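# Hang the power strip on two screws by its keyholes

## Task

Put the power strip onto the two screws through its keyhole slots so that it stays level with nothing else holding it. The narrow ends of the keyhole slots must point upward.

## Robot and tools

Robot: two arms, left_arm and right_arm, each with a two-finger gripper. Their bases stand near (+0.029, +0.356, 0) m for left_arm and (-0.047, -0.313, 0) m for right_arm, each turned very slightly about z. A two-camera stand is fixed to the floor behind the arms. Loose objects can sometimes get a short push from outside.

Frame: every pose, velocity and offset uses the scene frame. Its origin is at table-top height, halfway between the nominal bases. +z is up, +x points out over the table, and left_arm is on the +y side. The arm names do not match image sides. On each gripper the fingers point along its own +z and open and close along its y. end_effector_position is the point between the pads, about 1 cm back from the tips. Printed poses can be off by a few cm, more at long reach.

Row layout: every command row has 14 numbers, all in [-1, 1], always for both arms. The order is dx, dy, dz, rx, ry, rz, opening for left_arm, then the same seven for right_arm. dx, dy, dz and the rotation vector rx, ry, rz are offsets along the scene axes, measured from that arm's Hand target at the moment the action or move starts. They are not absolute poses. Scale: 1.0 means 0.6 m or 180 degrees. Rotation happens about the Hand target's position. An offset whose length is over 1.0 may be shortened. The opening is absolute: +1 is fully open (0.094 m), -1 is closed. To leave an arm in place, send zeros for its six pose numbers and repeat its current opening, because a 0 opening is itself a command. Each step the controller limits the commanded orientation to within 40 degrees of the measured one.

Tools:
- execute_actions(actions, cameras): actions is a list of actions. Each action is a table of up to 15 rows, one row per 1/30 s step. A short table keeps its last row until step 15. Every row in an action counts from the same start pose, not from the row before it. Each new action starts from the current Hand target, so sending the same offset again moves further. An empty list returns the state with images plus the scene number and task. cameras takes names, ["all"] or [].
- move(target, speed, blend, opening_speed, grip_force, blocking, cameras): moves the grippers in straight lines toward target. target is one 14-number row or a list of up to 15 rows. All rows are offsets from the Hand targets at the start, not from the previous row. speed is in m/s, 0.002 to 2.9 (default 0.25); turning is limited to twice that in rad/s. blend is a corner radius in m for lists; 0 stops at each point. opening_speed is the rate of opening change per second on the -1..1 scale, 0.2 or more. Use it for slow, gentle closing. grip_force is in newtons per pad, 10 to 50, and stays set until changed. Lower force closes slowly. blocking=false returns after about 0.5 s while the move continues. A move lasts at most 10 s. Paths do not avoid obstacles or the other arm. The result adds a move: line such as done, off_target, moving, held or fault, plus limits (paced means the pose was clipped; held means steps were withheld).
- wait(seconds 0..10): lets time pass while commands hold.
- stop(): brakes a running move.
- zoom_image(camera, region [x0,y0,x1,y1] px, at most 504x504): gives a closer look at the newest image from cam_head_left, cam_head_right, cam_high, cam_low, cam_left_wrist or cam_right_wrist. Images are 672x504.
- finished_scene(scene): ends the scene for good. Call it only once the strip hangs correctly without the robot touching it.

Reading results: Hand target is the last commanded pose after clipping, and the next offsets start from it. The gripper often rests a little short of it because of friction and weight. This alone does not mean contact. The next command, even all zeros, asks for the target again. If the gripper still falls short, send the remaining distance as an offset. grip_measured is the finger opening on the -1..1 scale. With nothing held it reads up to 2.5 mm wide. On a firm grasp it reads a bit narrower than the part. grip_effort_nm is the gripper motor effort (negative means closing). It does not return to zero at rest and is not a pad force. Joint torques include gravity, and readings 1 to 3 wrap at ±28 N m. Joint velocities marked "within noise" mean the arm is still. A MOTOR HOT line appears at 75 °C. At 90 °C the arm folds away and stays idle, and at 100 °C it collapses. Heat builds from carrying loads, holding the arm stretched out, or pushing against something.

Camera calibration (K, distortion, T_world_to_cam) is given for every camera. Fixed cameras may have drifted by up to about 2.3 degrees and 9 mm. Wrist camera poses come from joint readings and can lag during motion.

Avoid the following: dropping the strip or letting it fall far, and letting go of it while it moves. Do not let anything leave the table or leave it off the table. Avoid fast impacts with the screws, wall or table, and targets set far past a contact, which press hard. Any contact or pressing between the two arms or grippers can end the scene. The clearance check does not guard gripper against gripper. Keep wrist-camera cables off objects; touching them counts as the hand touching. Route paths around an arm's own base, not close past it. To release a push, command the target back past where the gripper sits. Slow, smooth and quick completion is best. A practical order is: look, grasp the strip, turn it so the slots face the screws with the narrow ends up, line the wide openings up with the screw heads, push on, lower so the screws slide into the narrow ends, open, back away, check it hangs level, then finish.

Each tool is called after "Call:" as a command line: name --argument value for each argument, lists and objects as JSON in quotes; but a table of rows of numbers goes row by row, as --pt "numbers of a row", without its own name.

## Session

Call:
execute_actions --actions '[]'

Scene clock: 0.00 s.
left_arm: end_effector_position=(+0.3503, +0.2620, +0.1193) grip_measured=+1.000 grip_effort_nm=n/a end_effector_quat_wxyz=(+0.535, -0.083, +0.841, +0.017) | right_arm: end_effector_position=(+0.2302, -0.3443, +0.1043) grip_measured=+1.000 grip_effort_nm=n/a end_effector_quat_wxyz=(+0.458, +0.185, +0.869, +0.025)
Joint positions: left_arm=[-0.639 1.187 0.411 0.198 -0.673 -0.452 0.094] | right_arm=[-0.036 0.756 0.316 -0.18 0.071 0.315 0.094]
Joint velocities: within noise
Joint torques (N m): no reading
Heat: left arm: 36 °C; right arm: 46 °C.
Hand target: left_arm +0.3532, +0.2612, +0.1281; +0.544, -0.089, +0.834, +0.013 | right_arm +0.2355, -0.3451, +0.1170; +0.475, +0.184, +0.860, +0.026
Tool commands: left_gripper/opening=+1.0 right_gripper/opening=+1.0
camera_calibration:
cam_left_wrist: T_world_to_cam=[[0.13821, -0.988868, 0.0551154, 0.205136], [-0.764876, -0.141925, -0.628348, 0.414928], [0.629176, 0.0446876, -0.775977, -0.0502862], [0, 0, 0, 1]] pos_world=[0.320656, 0.263988, 0.210392]
cam_right_wrist: T_world_to_cam=[[-0.307481, -0.936218, -0.170151, -0.23737], [-0.813423, 0.351396, -0.463534, 0.395842], [0.493759, -0.00412297, -0.869589, 0.0700978], [0, 0, 0, 1]] pos_world=[0.214389, -0.361038, 0.204054]

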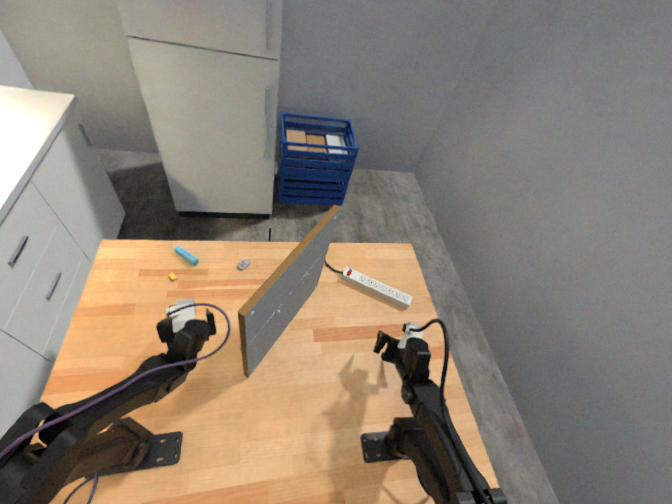

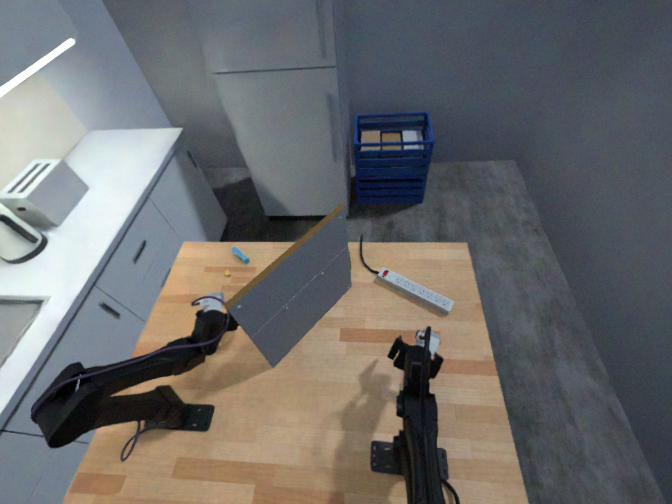

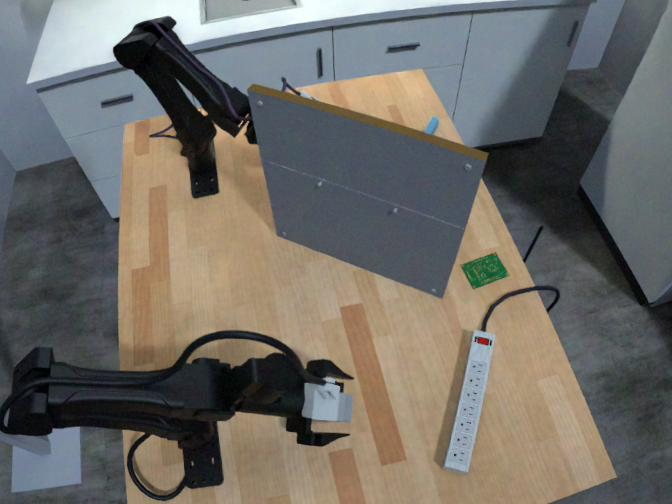

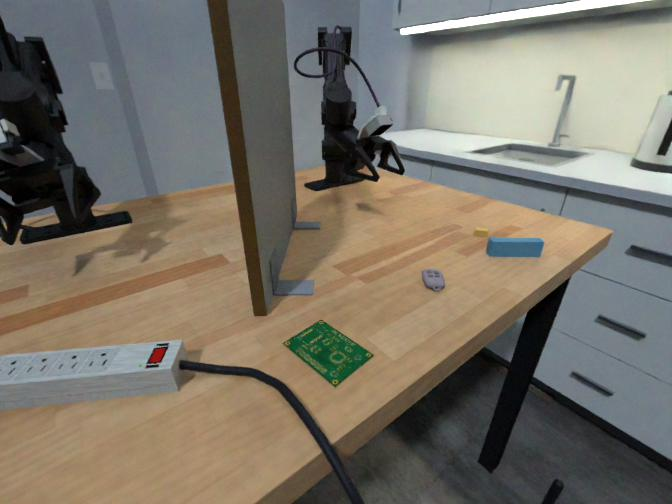

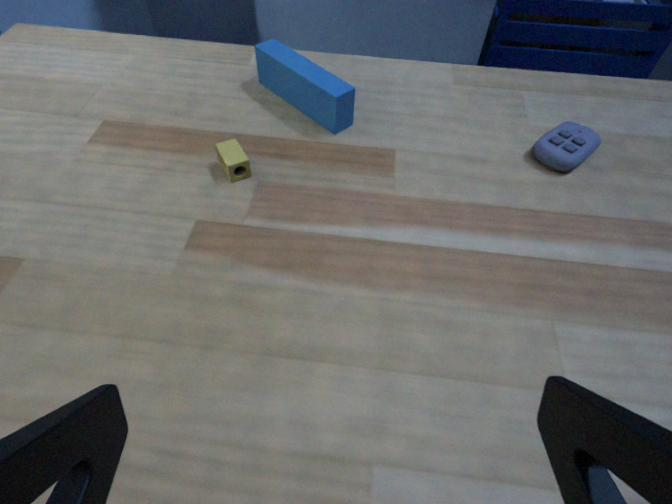

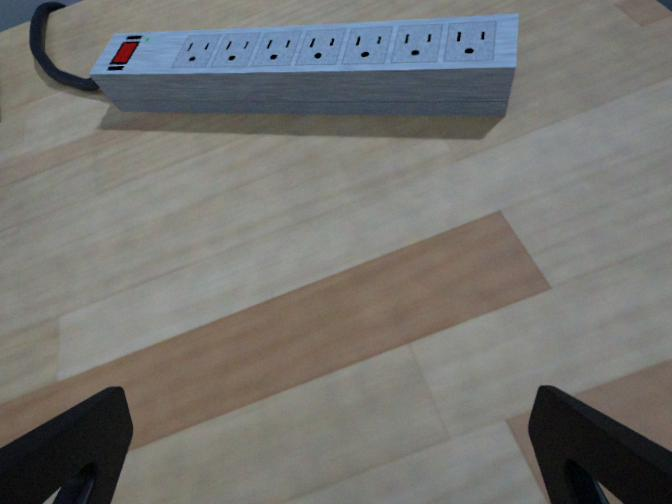

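Call:
move --target '[0,0,0,0,0,0,1.0,0.389,-0.05,0.088,-0.19,0.287,0.429,1.0]' --speed 0.25 --cameras '["cam_right_wrist","cam_high","cam_head_right"]'

Scene clock: 54.53 s.
left_arm: end_effector_position=(+0.3503, +0.2620, +0.1193) grip_measured=+1.000 grip_effort_nm=-0.02 end_effector_quat_wxyz=(+0.535, -0.083, +0.841, +0.017) | right_arm: end_effector_position=(+0.4647, -0.3764, +0.1658) grip_measured=+1.000 grip_effort_nm=0.00 end_effector_quat_wxyz=(+0.112, -0.494, +0.858, -0.082)
Joint positions: left_arm=[-0.639 1.187 0.411 0.198 -0.673 -0.452 0.094] | right_arm=[-0.093 2.485 2.773 -1.58 -0.005 -1.17 0.094]
Joint torques (N m): left_arm=[-0.02 -3.92 6.94 1.73 -0.25 -0.02] | right_arm=[0.4 -10.86 8.99 0.41 0.06 -0.08]
Heat: left arm: 37 °C; right arm: 50 °C.
Hand target: left_arm +0.3532, +0.2612, +0.1281; +0.544, -0.089, +0.834, +0.013 | right_arm +0.4689, -0.3751, +0.1696; +0.000, -0.505, +0.863, +0.000
Off the commanded pose: left_arm 0.009 m, 2 deg | right_arm 0.006 m, 16 deg.
joint sent to its limit (right arm) — joint 4 (wrist pitch), lower limit. The joint targets are off in orientation, not in position.
move: off_target (right_arm)
camera_calibration:
cam_right_wrist: T_world_to_cam=[[0.835815, -0.470261, 0.283317, -0.615976], [-0.544425, -0.776506, 0.317237, -0.0525381], [0.0708129, -0.419397, -0.905037, 0.0536847], [0, 0, 0, 1]] pos_world=[0.482437, -0.30795, 0.23977]
Images, in order (width x height): cam_head_right 672x504, cam_high 672x504, cam_right_wrist 672x504.

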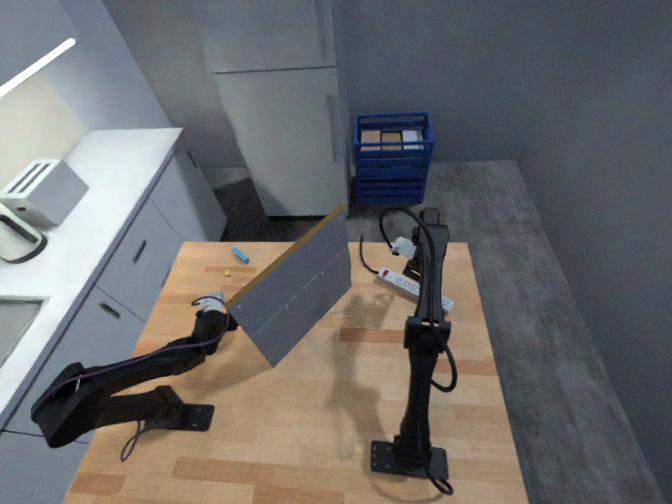

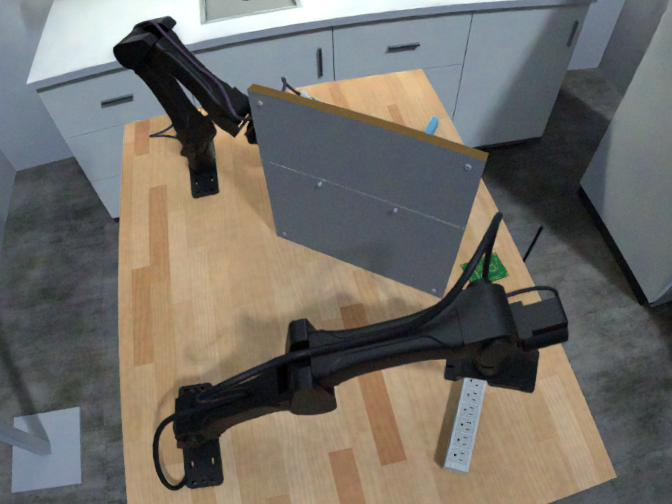

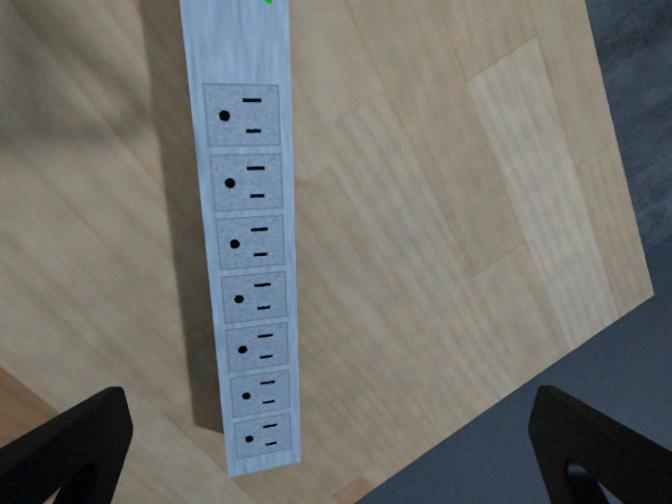

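Call:
move --target '[0,0,0,0,0,0,1.0,-0.005,0.0,-0.16,0,0,0,1.0]' --speed 0.15 --cameras '["cam_right_wrist","cam_low"]'

Scene clock: 70.70 s.
left_arm: end_effector_position=(+0.3503, +0.2620, +0.1193) grip_measured=+1.000 grip_effort_nm=-0.02 end_effector_quat_wxyz=(+0.535, -0.083, +0.841, +0.017) | right_arm: end_effector_position=(+0.4648, -0.3769, +0.0732) grip_measured=+1.000 grip_effort_nm=0.00 end_effector_quat_wxyz=(+0.037, -0.498, +0.866, -0.027)
Joint positions: left_arm=[-0.639 1.187 0.411 0.198 -0.673 -0.452 0.094] | right_arm=[-0.093 2.672 2.773 -1.58 -0.002 -1.171 0.094]
Joint torques (N m): left_arm=[0.02 -3.95 6.94 1.73 -0.24 -0.02] | right_arm=[0.47 -12.46 7.09 0.13 0 -0.1]
Heat: left arm: 37 °C; right arm: 50 °C.
Hand target: left_arm +0.3532, +0.2612, +0.1281; +0.544, -0.089, +0.834, +0.013 | right_arm +0.4659, -0.3750, +0.0737; +0.000, -0.505, +0.863, +0.000
Off the commanded pose: left_arm 0.009 m, 2 deg | right_arm 0.002 m, 5 deg.
joint sent to its limit (right arm) — joint 4 (wrist pitch), lower limit. The joint targets are off in orientation, not in position.
move: off_target (right_arm)
camera_calibration:
cam_right_wrist: T_world_to_cam=[[0.873253, -0.473496, 0.115026, -0.596299], [-0.477461, -0.784374, 0.395965, -0.0633258], [-0.097264, -0.400698, -0.911033, 0.0553127], [0, 0, 0, 1]] pos_world=[0.495865, -0.309853, 0.144056]
Images, in order (width x height): cam_low 672x504, cam_right_wrist 672x504.

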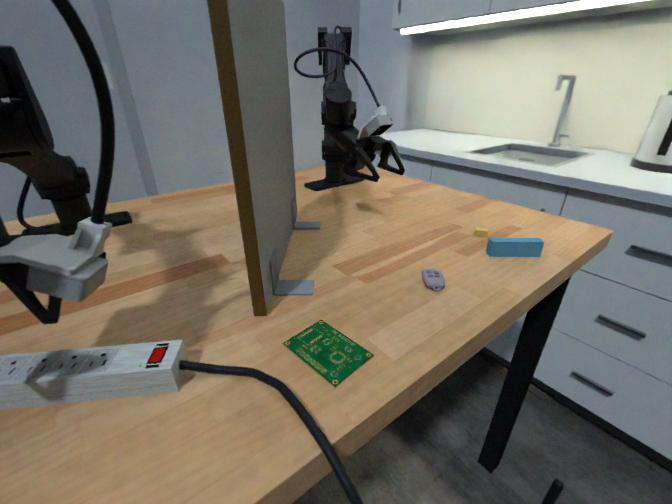

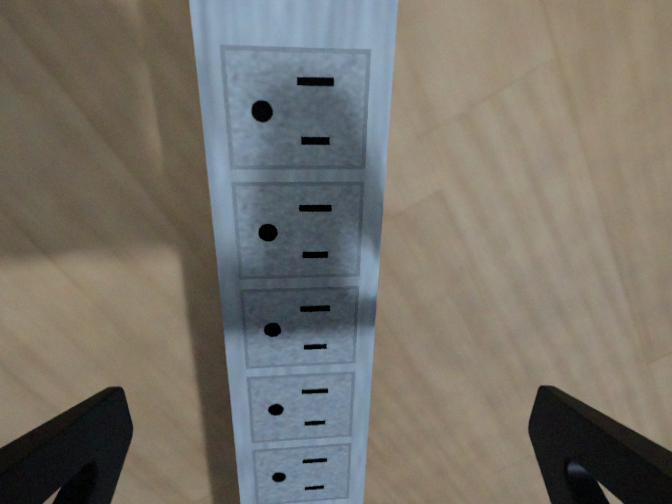

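Call:
move --target '[0,0,0,0,0,0,1.0,-0.0113,0.0065,-0.07,0,0,0,1.0]' --speed 0.06 --cameras '["cam_right_wrist","cam_low","cam_high"]'

Call:
zoom_image --camera "cam_low" --region '[0, 200, 200, 430]'

Scene clock: 78.30 s.
left_arm: end_effector_position=(+0.3503, +0.2620, +0.1193) grip_measured=+1.000 grip_effort_nm=-0.02 end_effector_quat_wxyz=(+0.535, -0.083, +0.841, +0.017) | right_arm: end_effector_position=(+0.4602, -0.3740, +0.0354) grip_measured=+1.000 grip_effort_nm=0.00 end_effector_quat_wxyz=(+0.007, -0.501, +0.865, -0.004)
Joint positions: left_arm=[-0.639 1.187 0.411 0.198 -0.673 -0.452 0.094] | right_arm=[-0.088 2.748 2.773 -1.58 -0.002 -1.171 0.094]
Joint torques (N m): left_arm=[-0.02 -3.9 6.94 1.73 -0.24 -0.01] | right_arm=[0.49 -12.44 6.26 -0.01 0 -0.06]
Heat: left arm: 37 °C; right arm: 49 °C.
Hand target: left_arm +0.3532, +0.2612, +0.1281; +0.544, -0.089, +0.834, +0.013 | right_arm +0.4591, -0.3711, +0.0317; +0.000, -0.505, +0.863, +0.000
Off the commanded pose: left_arm 0.009 m, 2 deg | right_arm 0.005 m, 1 deg.
joint sent to its limit (right arm) — joint 4 (wrist pitch), lower limit. The joint targets still meet the commanded pose.
move: done
camera_calibration:
cam_right_wrist: T_world_to_cam=[[0.881474, -0.47019, 0.0438736, -0.586565], [-0.442612, -0.790223, 0.423842, -0.0675403], [-0.164617, -0.393025, -0.904673, 0.0551587], [0, 0, 0, 1]] pos_world=[0.496227, -0.30749, 0.104262]
Images, in order (width x height): cam_high 672x504, cam_low 672x504, cam_right_wrist 672x504.

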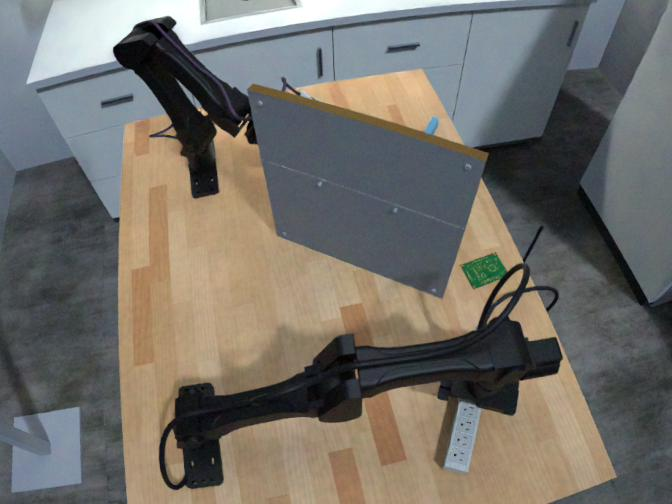

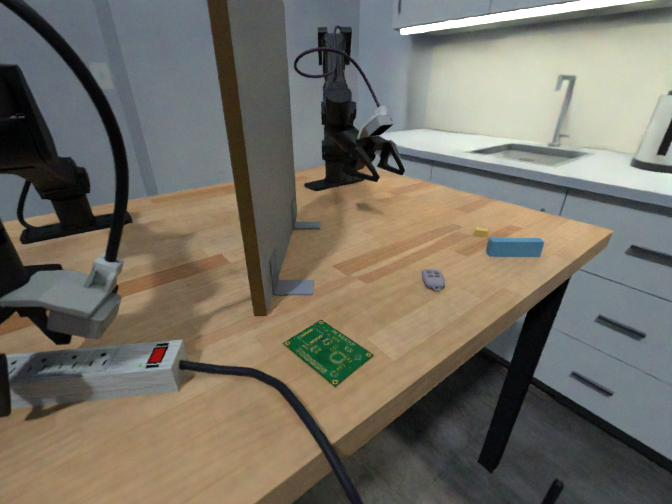

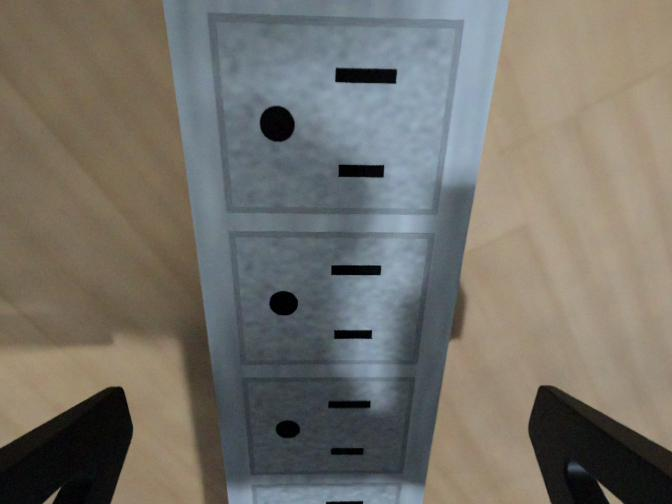

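Scaled by 2.191.

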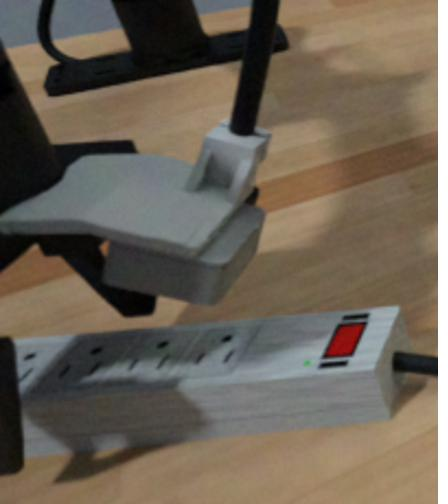

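Call:
move --pt "0 0 0 0 0 0 1.0 0 0 -0.015 0 0 0 1.0" --pt "0 0 0 0 0 0 1.0 0 0 -0.015 0 0 0 -0.3" --speed 0.05 --opening_speed 0.6 --cameras '["cam_right_wrist","cam_low"]'

Call:
zoom_image --camera "cam_low" --region '[0, 200, 200, 430]'

Scene clock: 89.40 s.
left_arm: end_effector_position=(+0.3503, +0.2620, +0.1193) grip_measured=+1.000 grip_effort_nm=-0.02 end_effector_quat_wxyz=(+0.535, -0.083, +0.841, +0.017) | right_arm: end_effector_position=(+0.4585, -0.3741, +0.0204) grip_measured=-0.074 grip_effort_nm=-1.02 end_effector_quat_wxyz=(-0.002, -0.501, +0.866, +0.002)
Joint positions: left_arm=[-0.639 1.187 0.411 0.198 -0.673 -0.452 0.094] | right_arm=[-0.088 2.748 2.712 -1.54 0 -1.171 0.044]
Joint torques (N m): left_arm=[-0.03 -3.95 6.95 1.73 -0.23 -0.02] | right_arm=[0.69 -14.23 5.12 0.12 -0.02 -0.05]
Heat: left arm: 37 °C; right arm: 48 °C.
Hand target: left_arm +0.3532, +0.2612, +0.1281; +0.544, -0.089, +0.834, +0.013 | right_arm +0.4591, -0.3711, +0.0226; +0.000, -0.505, +0.863, +0.000
Off the commanded pose: left_arm 0.009 m, 2 deg | right_arm 0.004 m, 1 deg.
move: done
camera_calibration:
cam_right_wrist: T_world_to_cam=[[0.882175, -0.470263, 0.024904, -0.584354], [-0.433668, -0.790635, 0.432236, -0.0664347], [-0.183575, -0.392108, -0.901417, 0.0503193], [0, 0, 0, 1]] pos_world=[0.495929, -0.307595, 0.0886269]
Images, in order (width x height): cam_low 672x504, cam_right_wrist 672x504.

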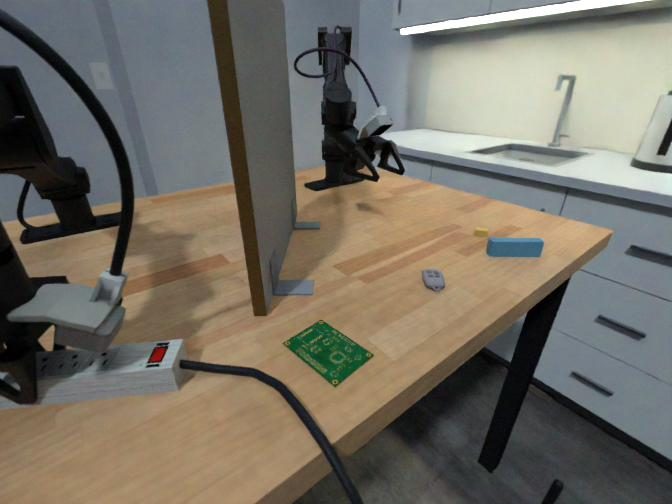

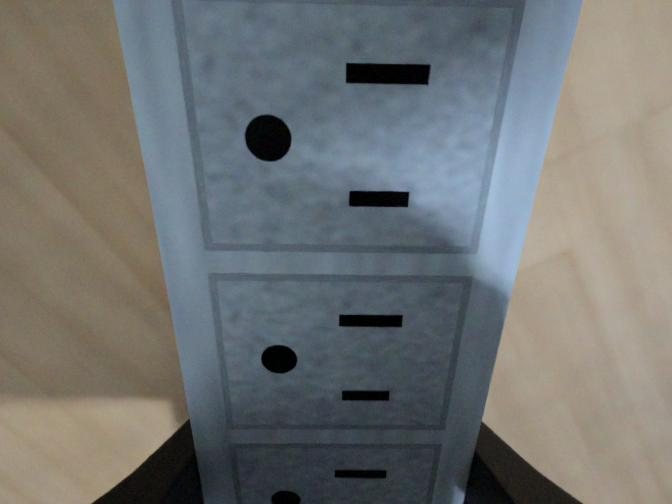

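Scaled by 2.191.

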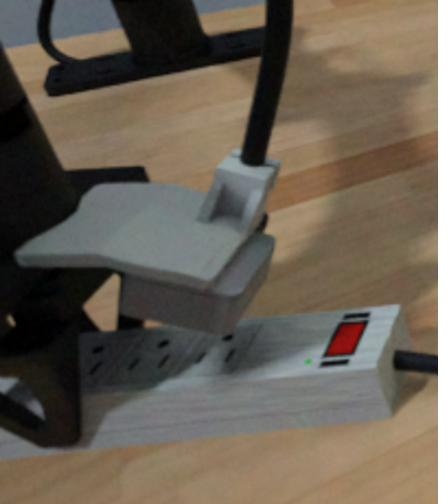

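Call:
move --pt "0 0 0 0 0 0 1.0 -0.05 0 0.25 0 0 0 -0.4" --pt "0 0 0 0 0 0 1.0 -0.265 0.035 0.445 -0.1277 -0.4879 0.1277 -0.4" --speed '[0.12,0.2]' --cameras '["cam_low","cam_high","cam_head_right"]'

Call:
zoom_image --camera "cam_low" --region '[0, 0, 300, 225]'

Scene clock: 114.57 s.
left_arm: end_effector_position=(+0.3503, +0.2620, +0.1193) grip_measured=+1.000 grip_effort_nm=-0.02 end_effector_quat_wxyz=(+0.535, -0.083, +0.841, +0.017) | right_arm: end_effector_position=(+0.2943, -0.3640, +0.2454) grip_measured=-0.074 grip_effort_nm=-1.02 end_effector_quat_wxyz=(-0.434, +0.524, -0.557, +0.477)
Joint positions: left_arm=[-0.639 1.187 0.411 0.198 -0.673 -0.452 0.094] | right_arm=[-0.195 0.865 0.499 0.194 -0.148 -1.613 0.044]
Joint torques (N m): left_arm=[-0.02 -3.9 6.93 1.73 -0.24 -0.02] | right_arm=[-0.06 -3.33 7.86 2.8 -0.74 0.32]
Heat: left arm: 37 °C; right arm: 46 °C.
Hand target: left_arm +0.3532, +0.2612, +0.1281; +0.544, -0.089, +0.834, +0.013 | right_arm +0.3001, -0.3501, +0.2897; -0.500, +0.500, -0.500, +0.500
Off the commanded pose: left_arm 0.009 m, 2 deg | right_arm 0.047 m, 11 deg.
move: off_target (right_arm)
Images, in order (width x height): cam_head_right 672x504, cam_high 672x504, cam_low 672x504.

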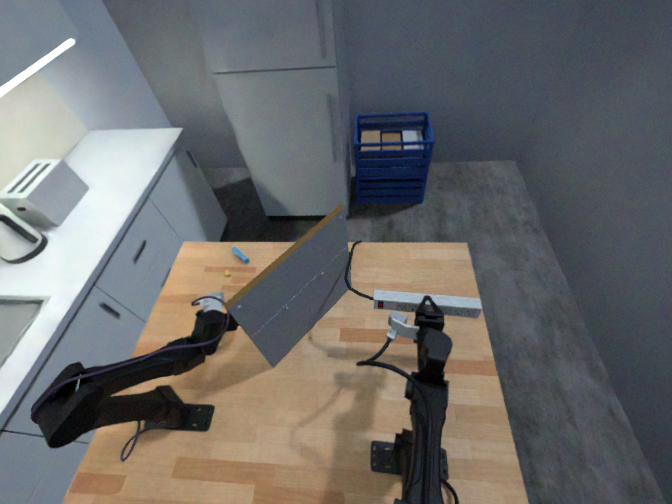

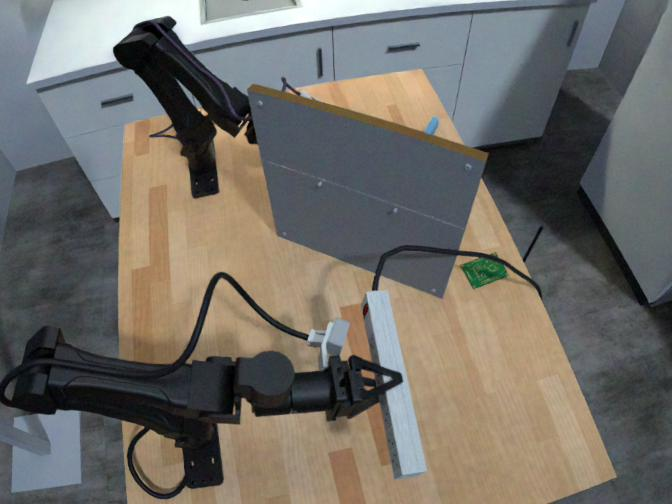

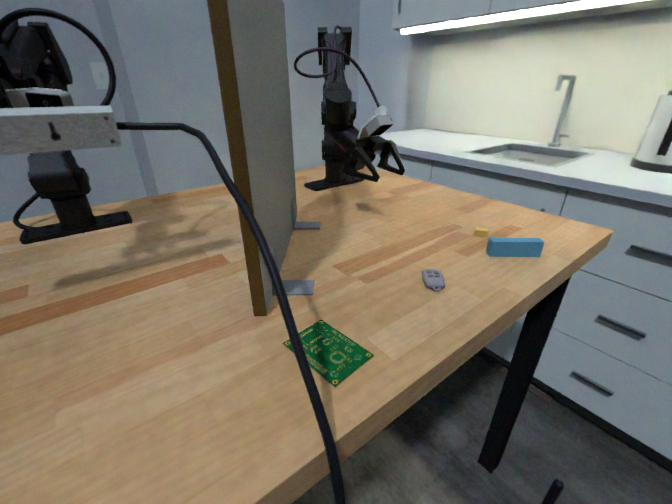

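Scaled by 1.680.

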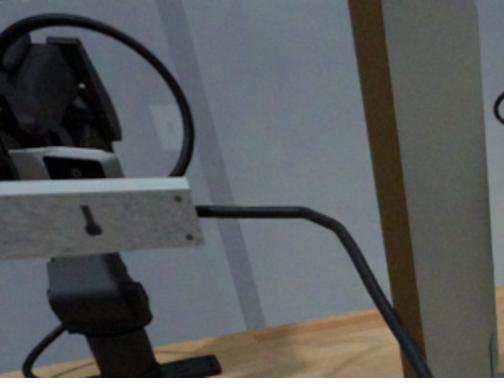

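Call:
zoom_image --camera "cam_low" --region '[0, 90, 140, 170]'

Scaled by 3.600.

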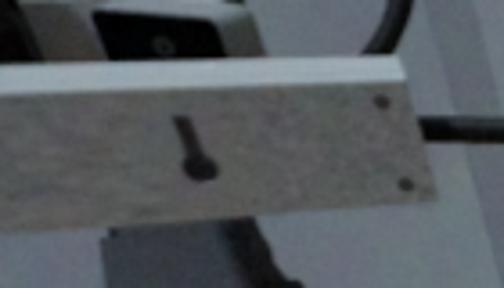

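Call:
move --pt "-0.28 0.05 0.46 0 0 0 -0.9 0 0 0 0 0 0 -0.4" --pt "-0.394 -0.3425 0.4705 -0.0113 -0.0259 -0.1785 -0.9 0 0 0 0 0 0 -0.4" --speed 0.25 --blend '[0.05,0]' --cameras '["all"]'

Call:
zoom_image --camera "cam_high" --region '[240, 80, 500, 300]'

Call:
zoom_image --camera "cam_left_wrist" --region '[80, 30, 450, 400]'

Call:
zoom_image --camera "cam_low" --region '[0, 50, 180, 170]'

Call:
zoom_image --camera "cam_head_left" --region '[230, 200, 370, 380]'

Scene clock: 145.93 s.
left_arm: end_effector_position=(+0.1137, +0.0555, +0.3995) grip_measured=-0.898 grip_effort_nm=-0.12 end_effector_quat_wxyz=(+0.551, +0.148, +0.808, -0.148) | right_arm: end_effector_position=(+0.2944, -0.3639, +0.2458) grip_measured=-0.074 grip_effort_nm=-1.03 end_effector_quat_wxyz=(-0.434, +0.524, -0.556, +0.477)
Joint positions: left_arm=[-1.873 1.517 1.892 -1.565 -1.185 -1.243 0.005] | right_arm=[-0.195 0.865 0.499 0.196 -0.149 -1.613 0.044]
Joint torques (N m): left_arm=[0.44 -4.83 7.76 0.87 -0.61 -0.01] | right_arm=[0.01 -3.29 8.12 2.77 -0.76 0.34]
Heat: left arm: 37 °C; right arm: 47 °C.
Hand target: left_arm +0.1168, +0.0557, +0.4105; +0.558, +0.135, +0.804, -0.157 | right_arm +0.3001, -0.3501, +0.2897; -0.500, +0.500, -0.500, +0.500
Off the commanded pose: left_arm 0.011 m, 2 deg | right_arm 0.046 m, 11 deg.
move: off_target (left_arm, right_arm)
camera_calibration:
cam_left_wrist: T_world_to_cam=[[-0.420121, -0.904876, 0.0685434, 0.0716893], [-0.674579, 0.260888, -0.690565, 0.372928], [0.606994, -0.336359, -0.720015, 0.326451], [0, 0, 0, 1]] pos_world=[0.0835342, 0.0773821, 0.487667]
cam_right_wrist: T_world_to_cam=[[0.14077, 0.0379753, 0.989314, -0.27436], [-0.487185, -0.867249, 0.102612, -0.158109], [0.861878, -0.496424, -0.103582, -0.314585], [0, 0, 0, 1]] pos_world=[0.232727, -0.282869, 0.255066]

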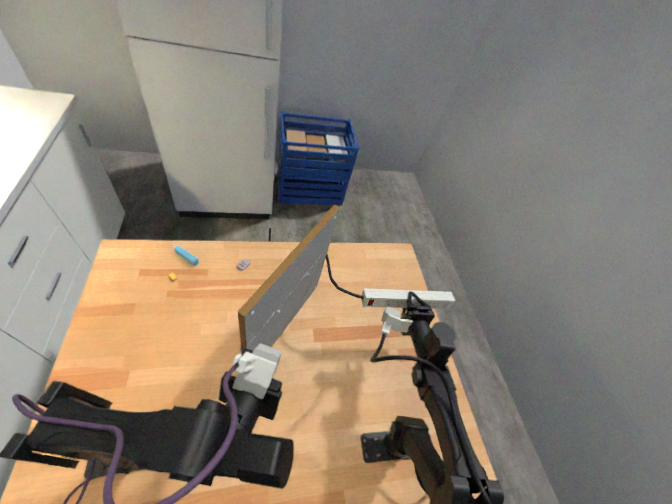

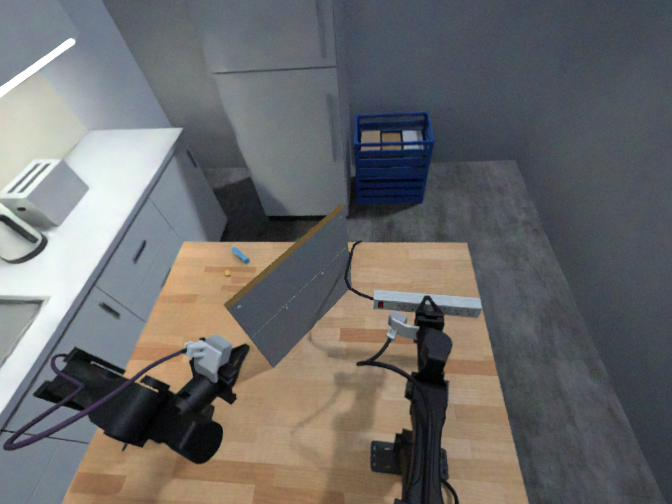

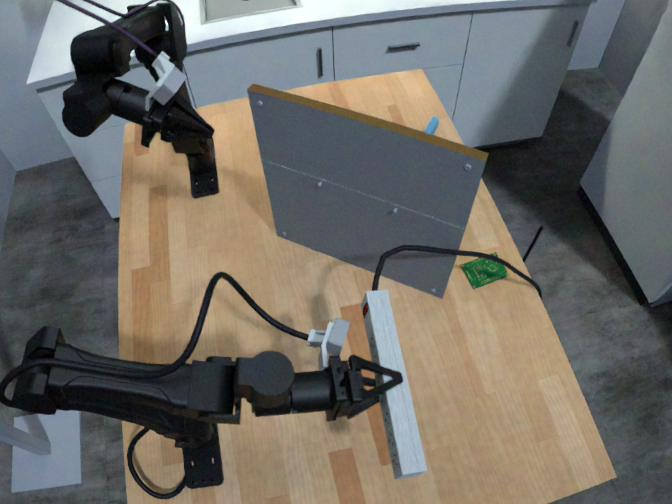

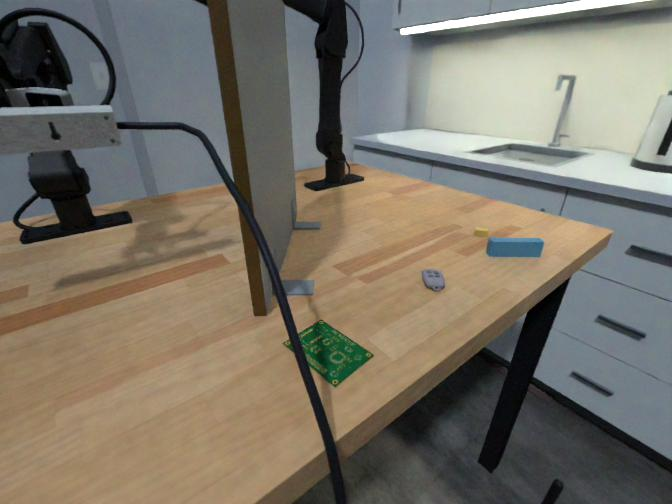

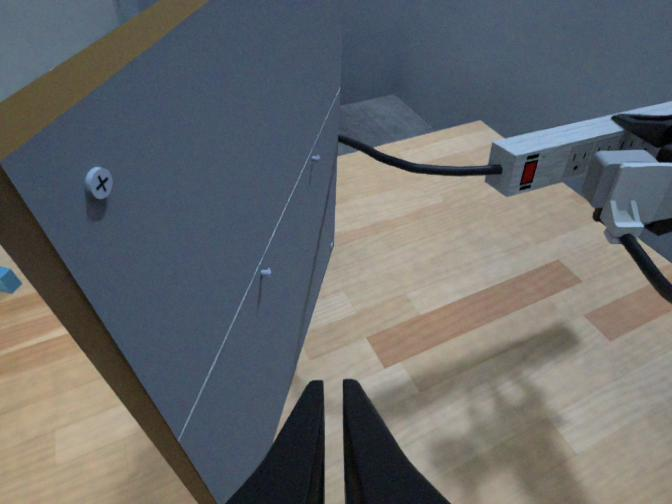

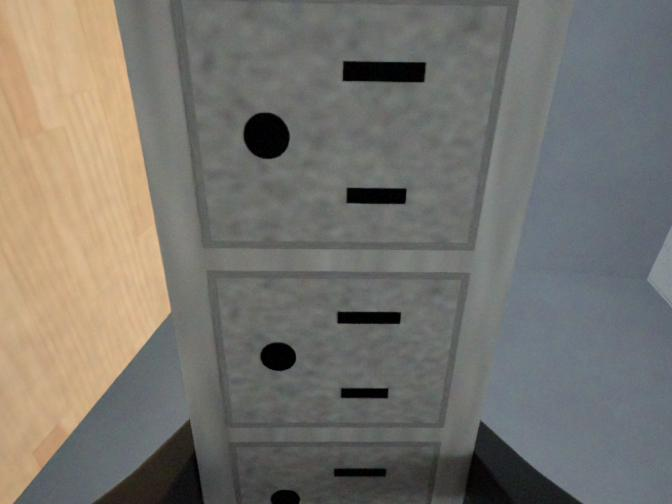

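Scaled by 1.938.

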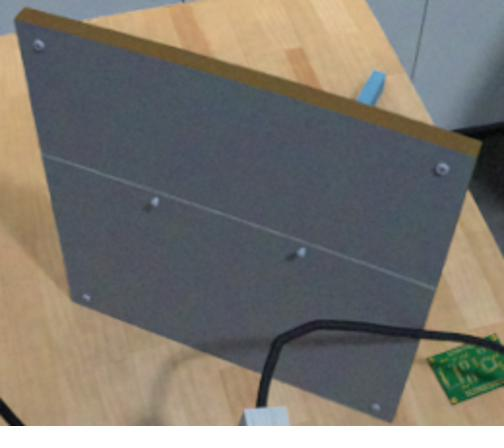

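Scaled by 1.362.

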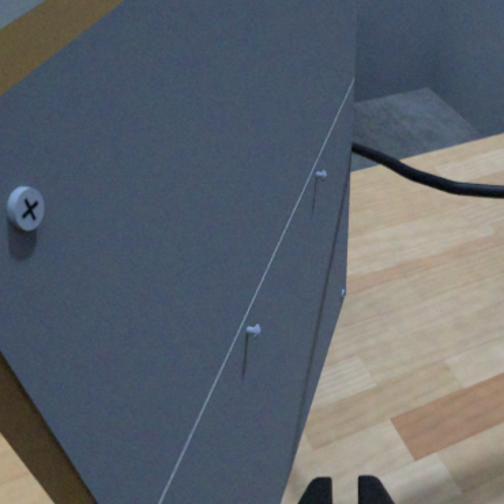

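Scaled by 2.800.

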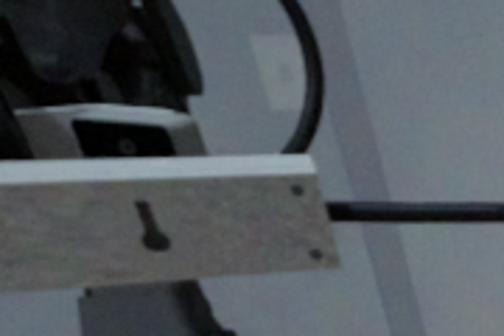

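Scaled by 2.800.

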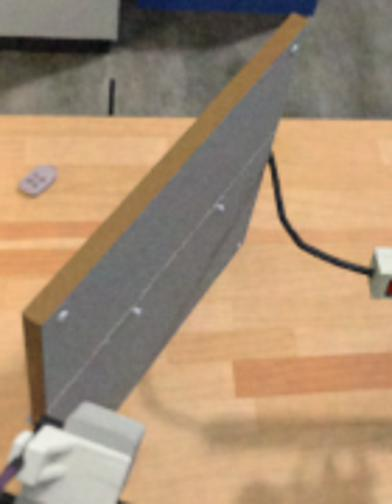

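Call:
move --target '[0,0,0,0,0,0,-0.9,-0.115,0.39,0.015,0,0,0.2906,-0.4]' --speed 0.15 --cameras '["cam_left_wrist","cam_high","cam_low","cam_head_left"]'

Scene clock: 184.00 s.
left_arm: end_effector_position=(+0.1137, +0.0555, +0.3995) grip_measured=-0.898 grip_effort_nm=-0.12 end_effector_quat_wxyz=(+0.551, +0.148, +0.808, -0.148) | right_arm: end_effector_position=(+0.2327, -0.1309, +0.2446) grip_measured=-0.074 grip_effort_nm=-1.02 end_effector_quat_wxyz=(-0.616, +0.702, -0.286, +0.214)
Joint positions: left_arm=[-1.873 1.517 1.892 -1.565 -1.185 -1.243 0.005] | right_arm=[0.318 0.873 0.485 0.211 -0.557 -1.612 0.043]
Joint torques (N m): left_arm=[0.44 -4.85 7.76 0.87 -0.6 0.01] | right_arm=[0.92 -2.32 12.1 2.45 -0.64 0.34]
Heat: left arm: 37 °C; right arm: 53 °C.
Hand target: left_arm +0.1168, +0.0557, +0.4105; +0.558, +0.135, +0.804, -0.157 | right_arm +0.2311, -0.1161, +0.2987; -0.669, +0.669, -0.228, +0.229
Off the commanded pose: left_arm 0.011 m, 2 deg | right_arm 0.056 m, 10 deg.
move: off_target (left_arm, right_arm)
camera_calibration:
cam_left_wrist: T_world_to_cam=[[-0.420248, -0.904841, 0.0682298, 0.07176], [-0.674423, 0.261155, -0.690617, 0.372946], [0.60708, -0.336246, -0.719995, 0.326392], [0, 0, 0, 1]] pos_world=[0.0835345, 0.0772824, 0.487667]
Images, in order (width x height): cam_head_left 672x504, cam_high 672x504, cam_low 672x504, cam_left_wrist 672x504.

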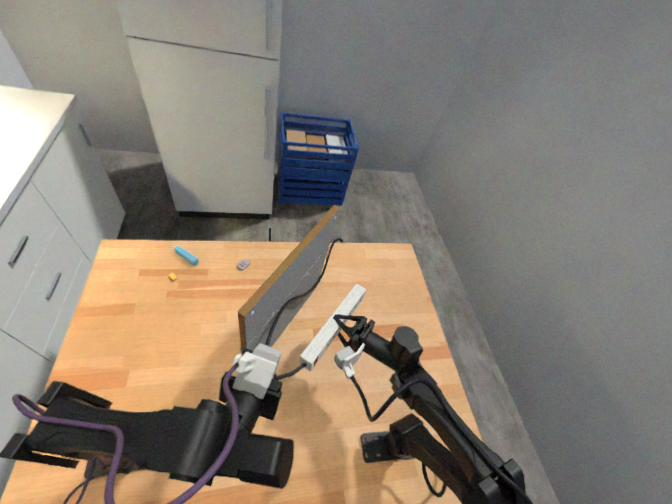

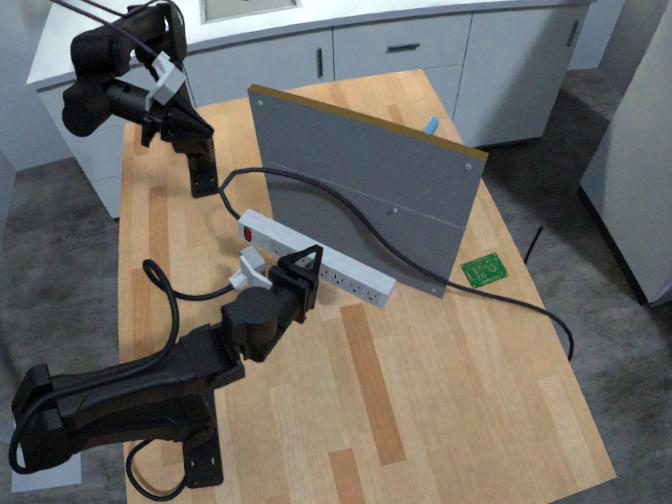

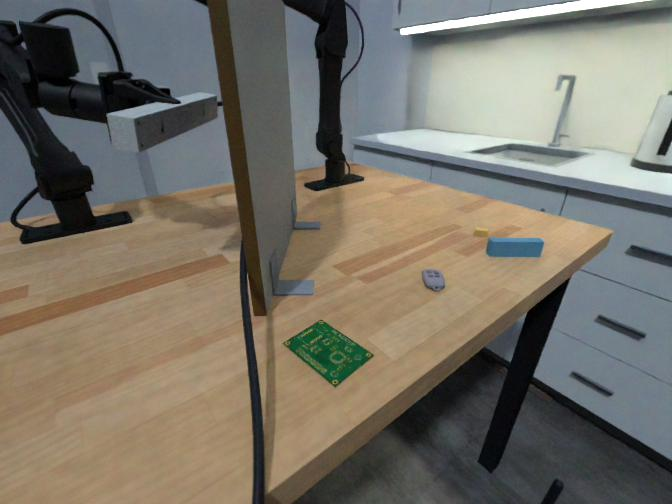

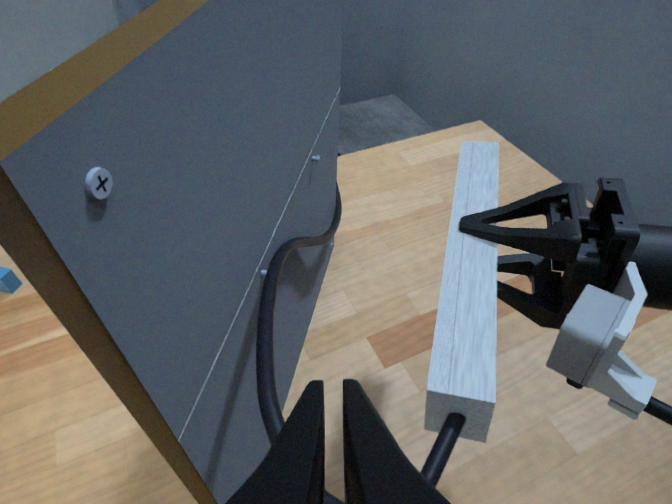

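Call:
move --pt "0 0 0 0 0 0 -0.9 0 0 0.2 0 0 0 -0.4" --pt "0 0 0 0 0 0 -0.9 0.06 0.08 0.2 0 0 0 -0.4" --speed 0.12 --cameras '["cam_left_wrist","cam_high","cam_low","cam_head_left"]'

Scene clock: 200.03 s.
left_arm: end_effector_position=(+0.1137, +0.0555, +0.3995) grip_measured=-0.898 grip_effort_nm=-0.11 end_effector_quat_wxyz=(+0.551, +0.149, +0.808, -0.147) | right_arm: end_effector_position=(+0.2606, -0.0753, +0.3532) grip_measured=-0.074 grip_effort_nm=-1.03 end_effector_quat_wxyz=(-0.614, +0.719, -0.264, +0.190)
Joint positions: left_arm=[-1.873 1.517 1.892 -1.565 -1.185 -1.243 0.005] | right_arm=[0.48 1.118 1.046 -0.124 -0.464 -1.609 0.043]
Joint torques (N m): left_arm=[0.47 -4.86 7.75 0.87 -0.6 0.01] | right_arm=[0.76 -3.36 13.42 2.6 -0.07 0.38]
Heat: left arm: 37 °C; right arm: 56 °C.
Hand target: left_arm +0.1168, +0.0557, +0.4105; +0.558, +0.135, +0.804, -0.157 | right_arm +0.2671, -0.0681, +0.4186; -0.669, +0.669, -0.228, +0.229
Off the commanded pose: left_arm 0.011 m, 2 deg | right_arm 0.066 m, 10 deg.
move: off_target (left_arm, right_arm)
camera_calibration:
cam_left_wrist: T_world_to_cam=[[-0.420375, -0.904815, 0.0677834, 0.0719803], [-0.674287, 0.261536, -0.690606, 0.372969], [0.607143, -0.336019, -0.720048, 0.326467], [0, 0, 0, 1]] pos_world=[0.0835349, 0.077283, 0.487767]
Images, in order (width x height): cam_head_left 672x504, cam_high 672x504, cam_low 672x504, cam_left_wrist 672x504.

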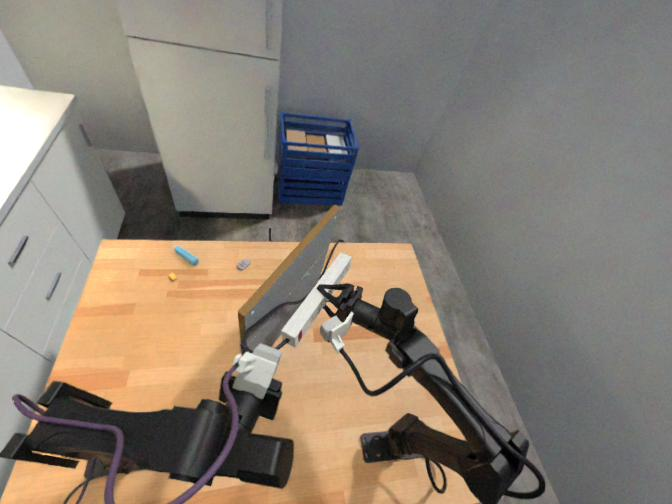

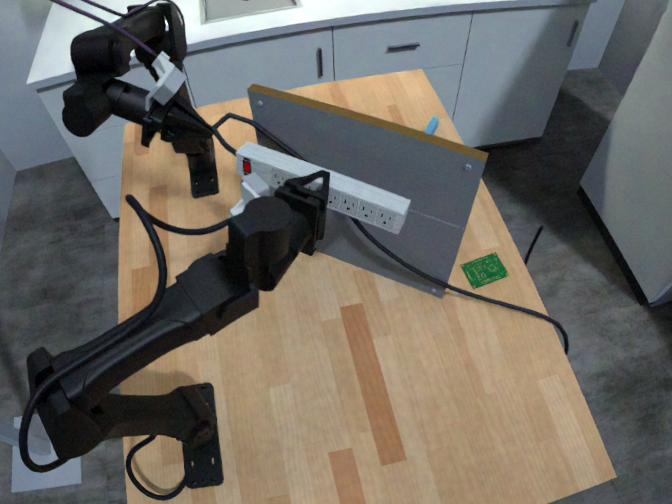

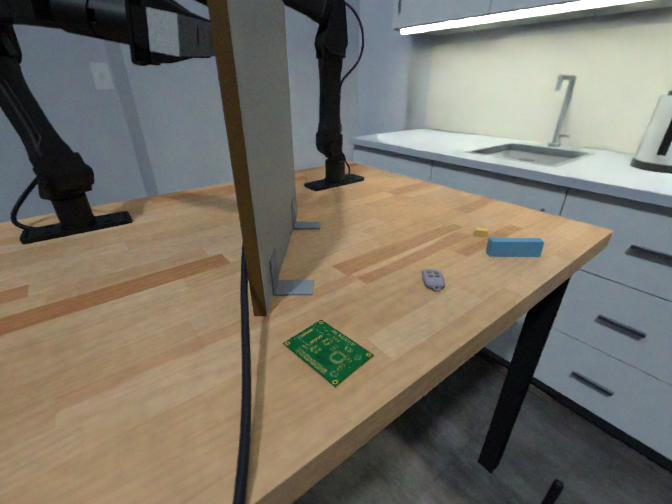

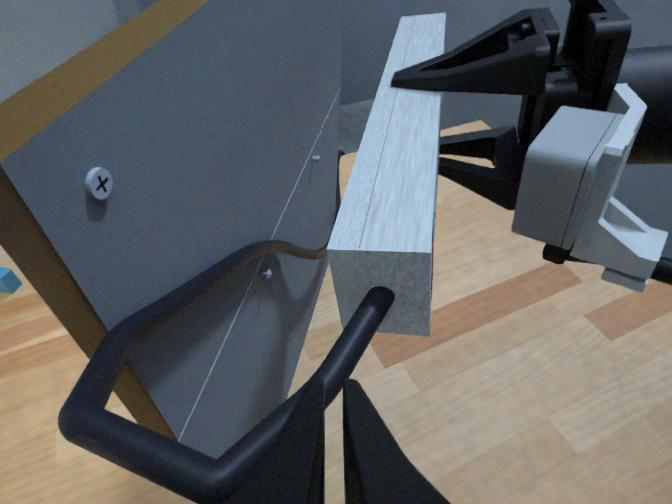

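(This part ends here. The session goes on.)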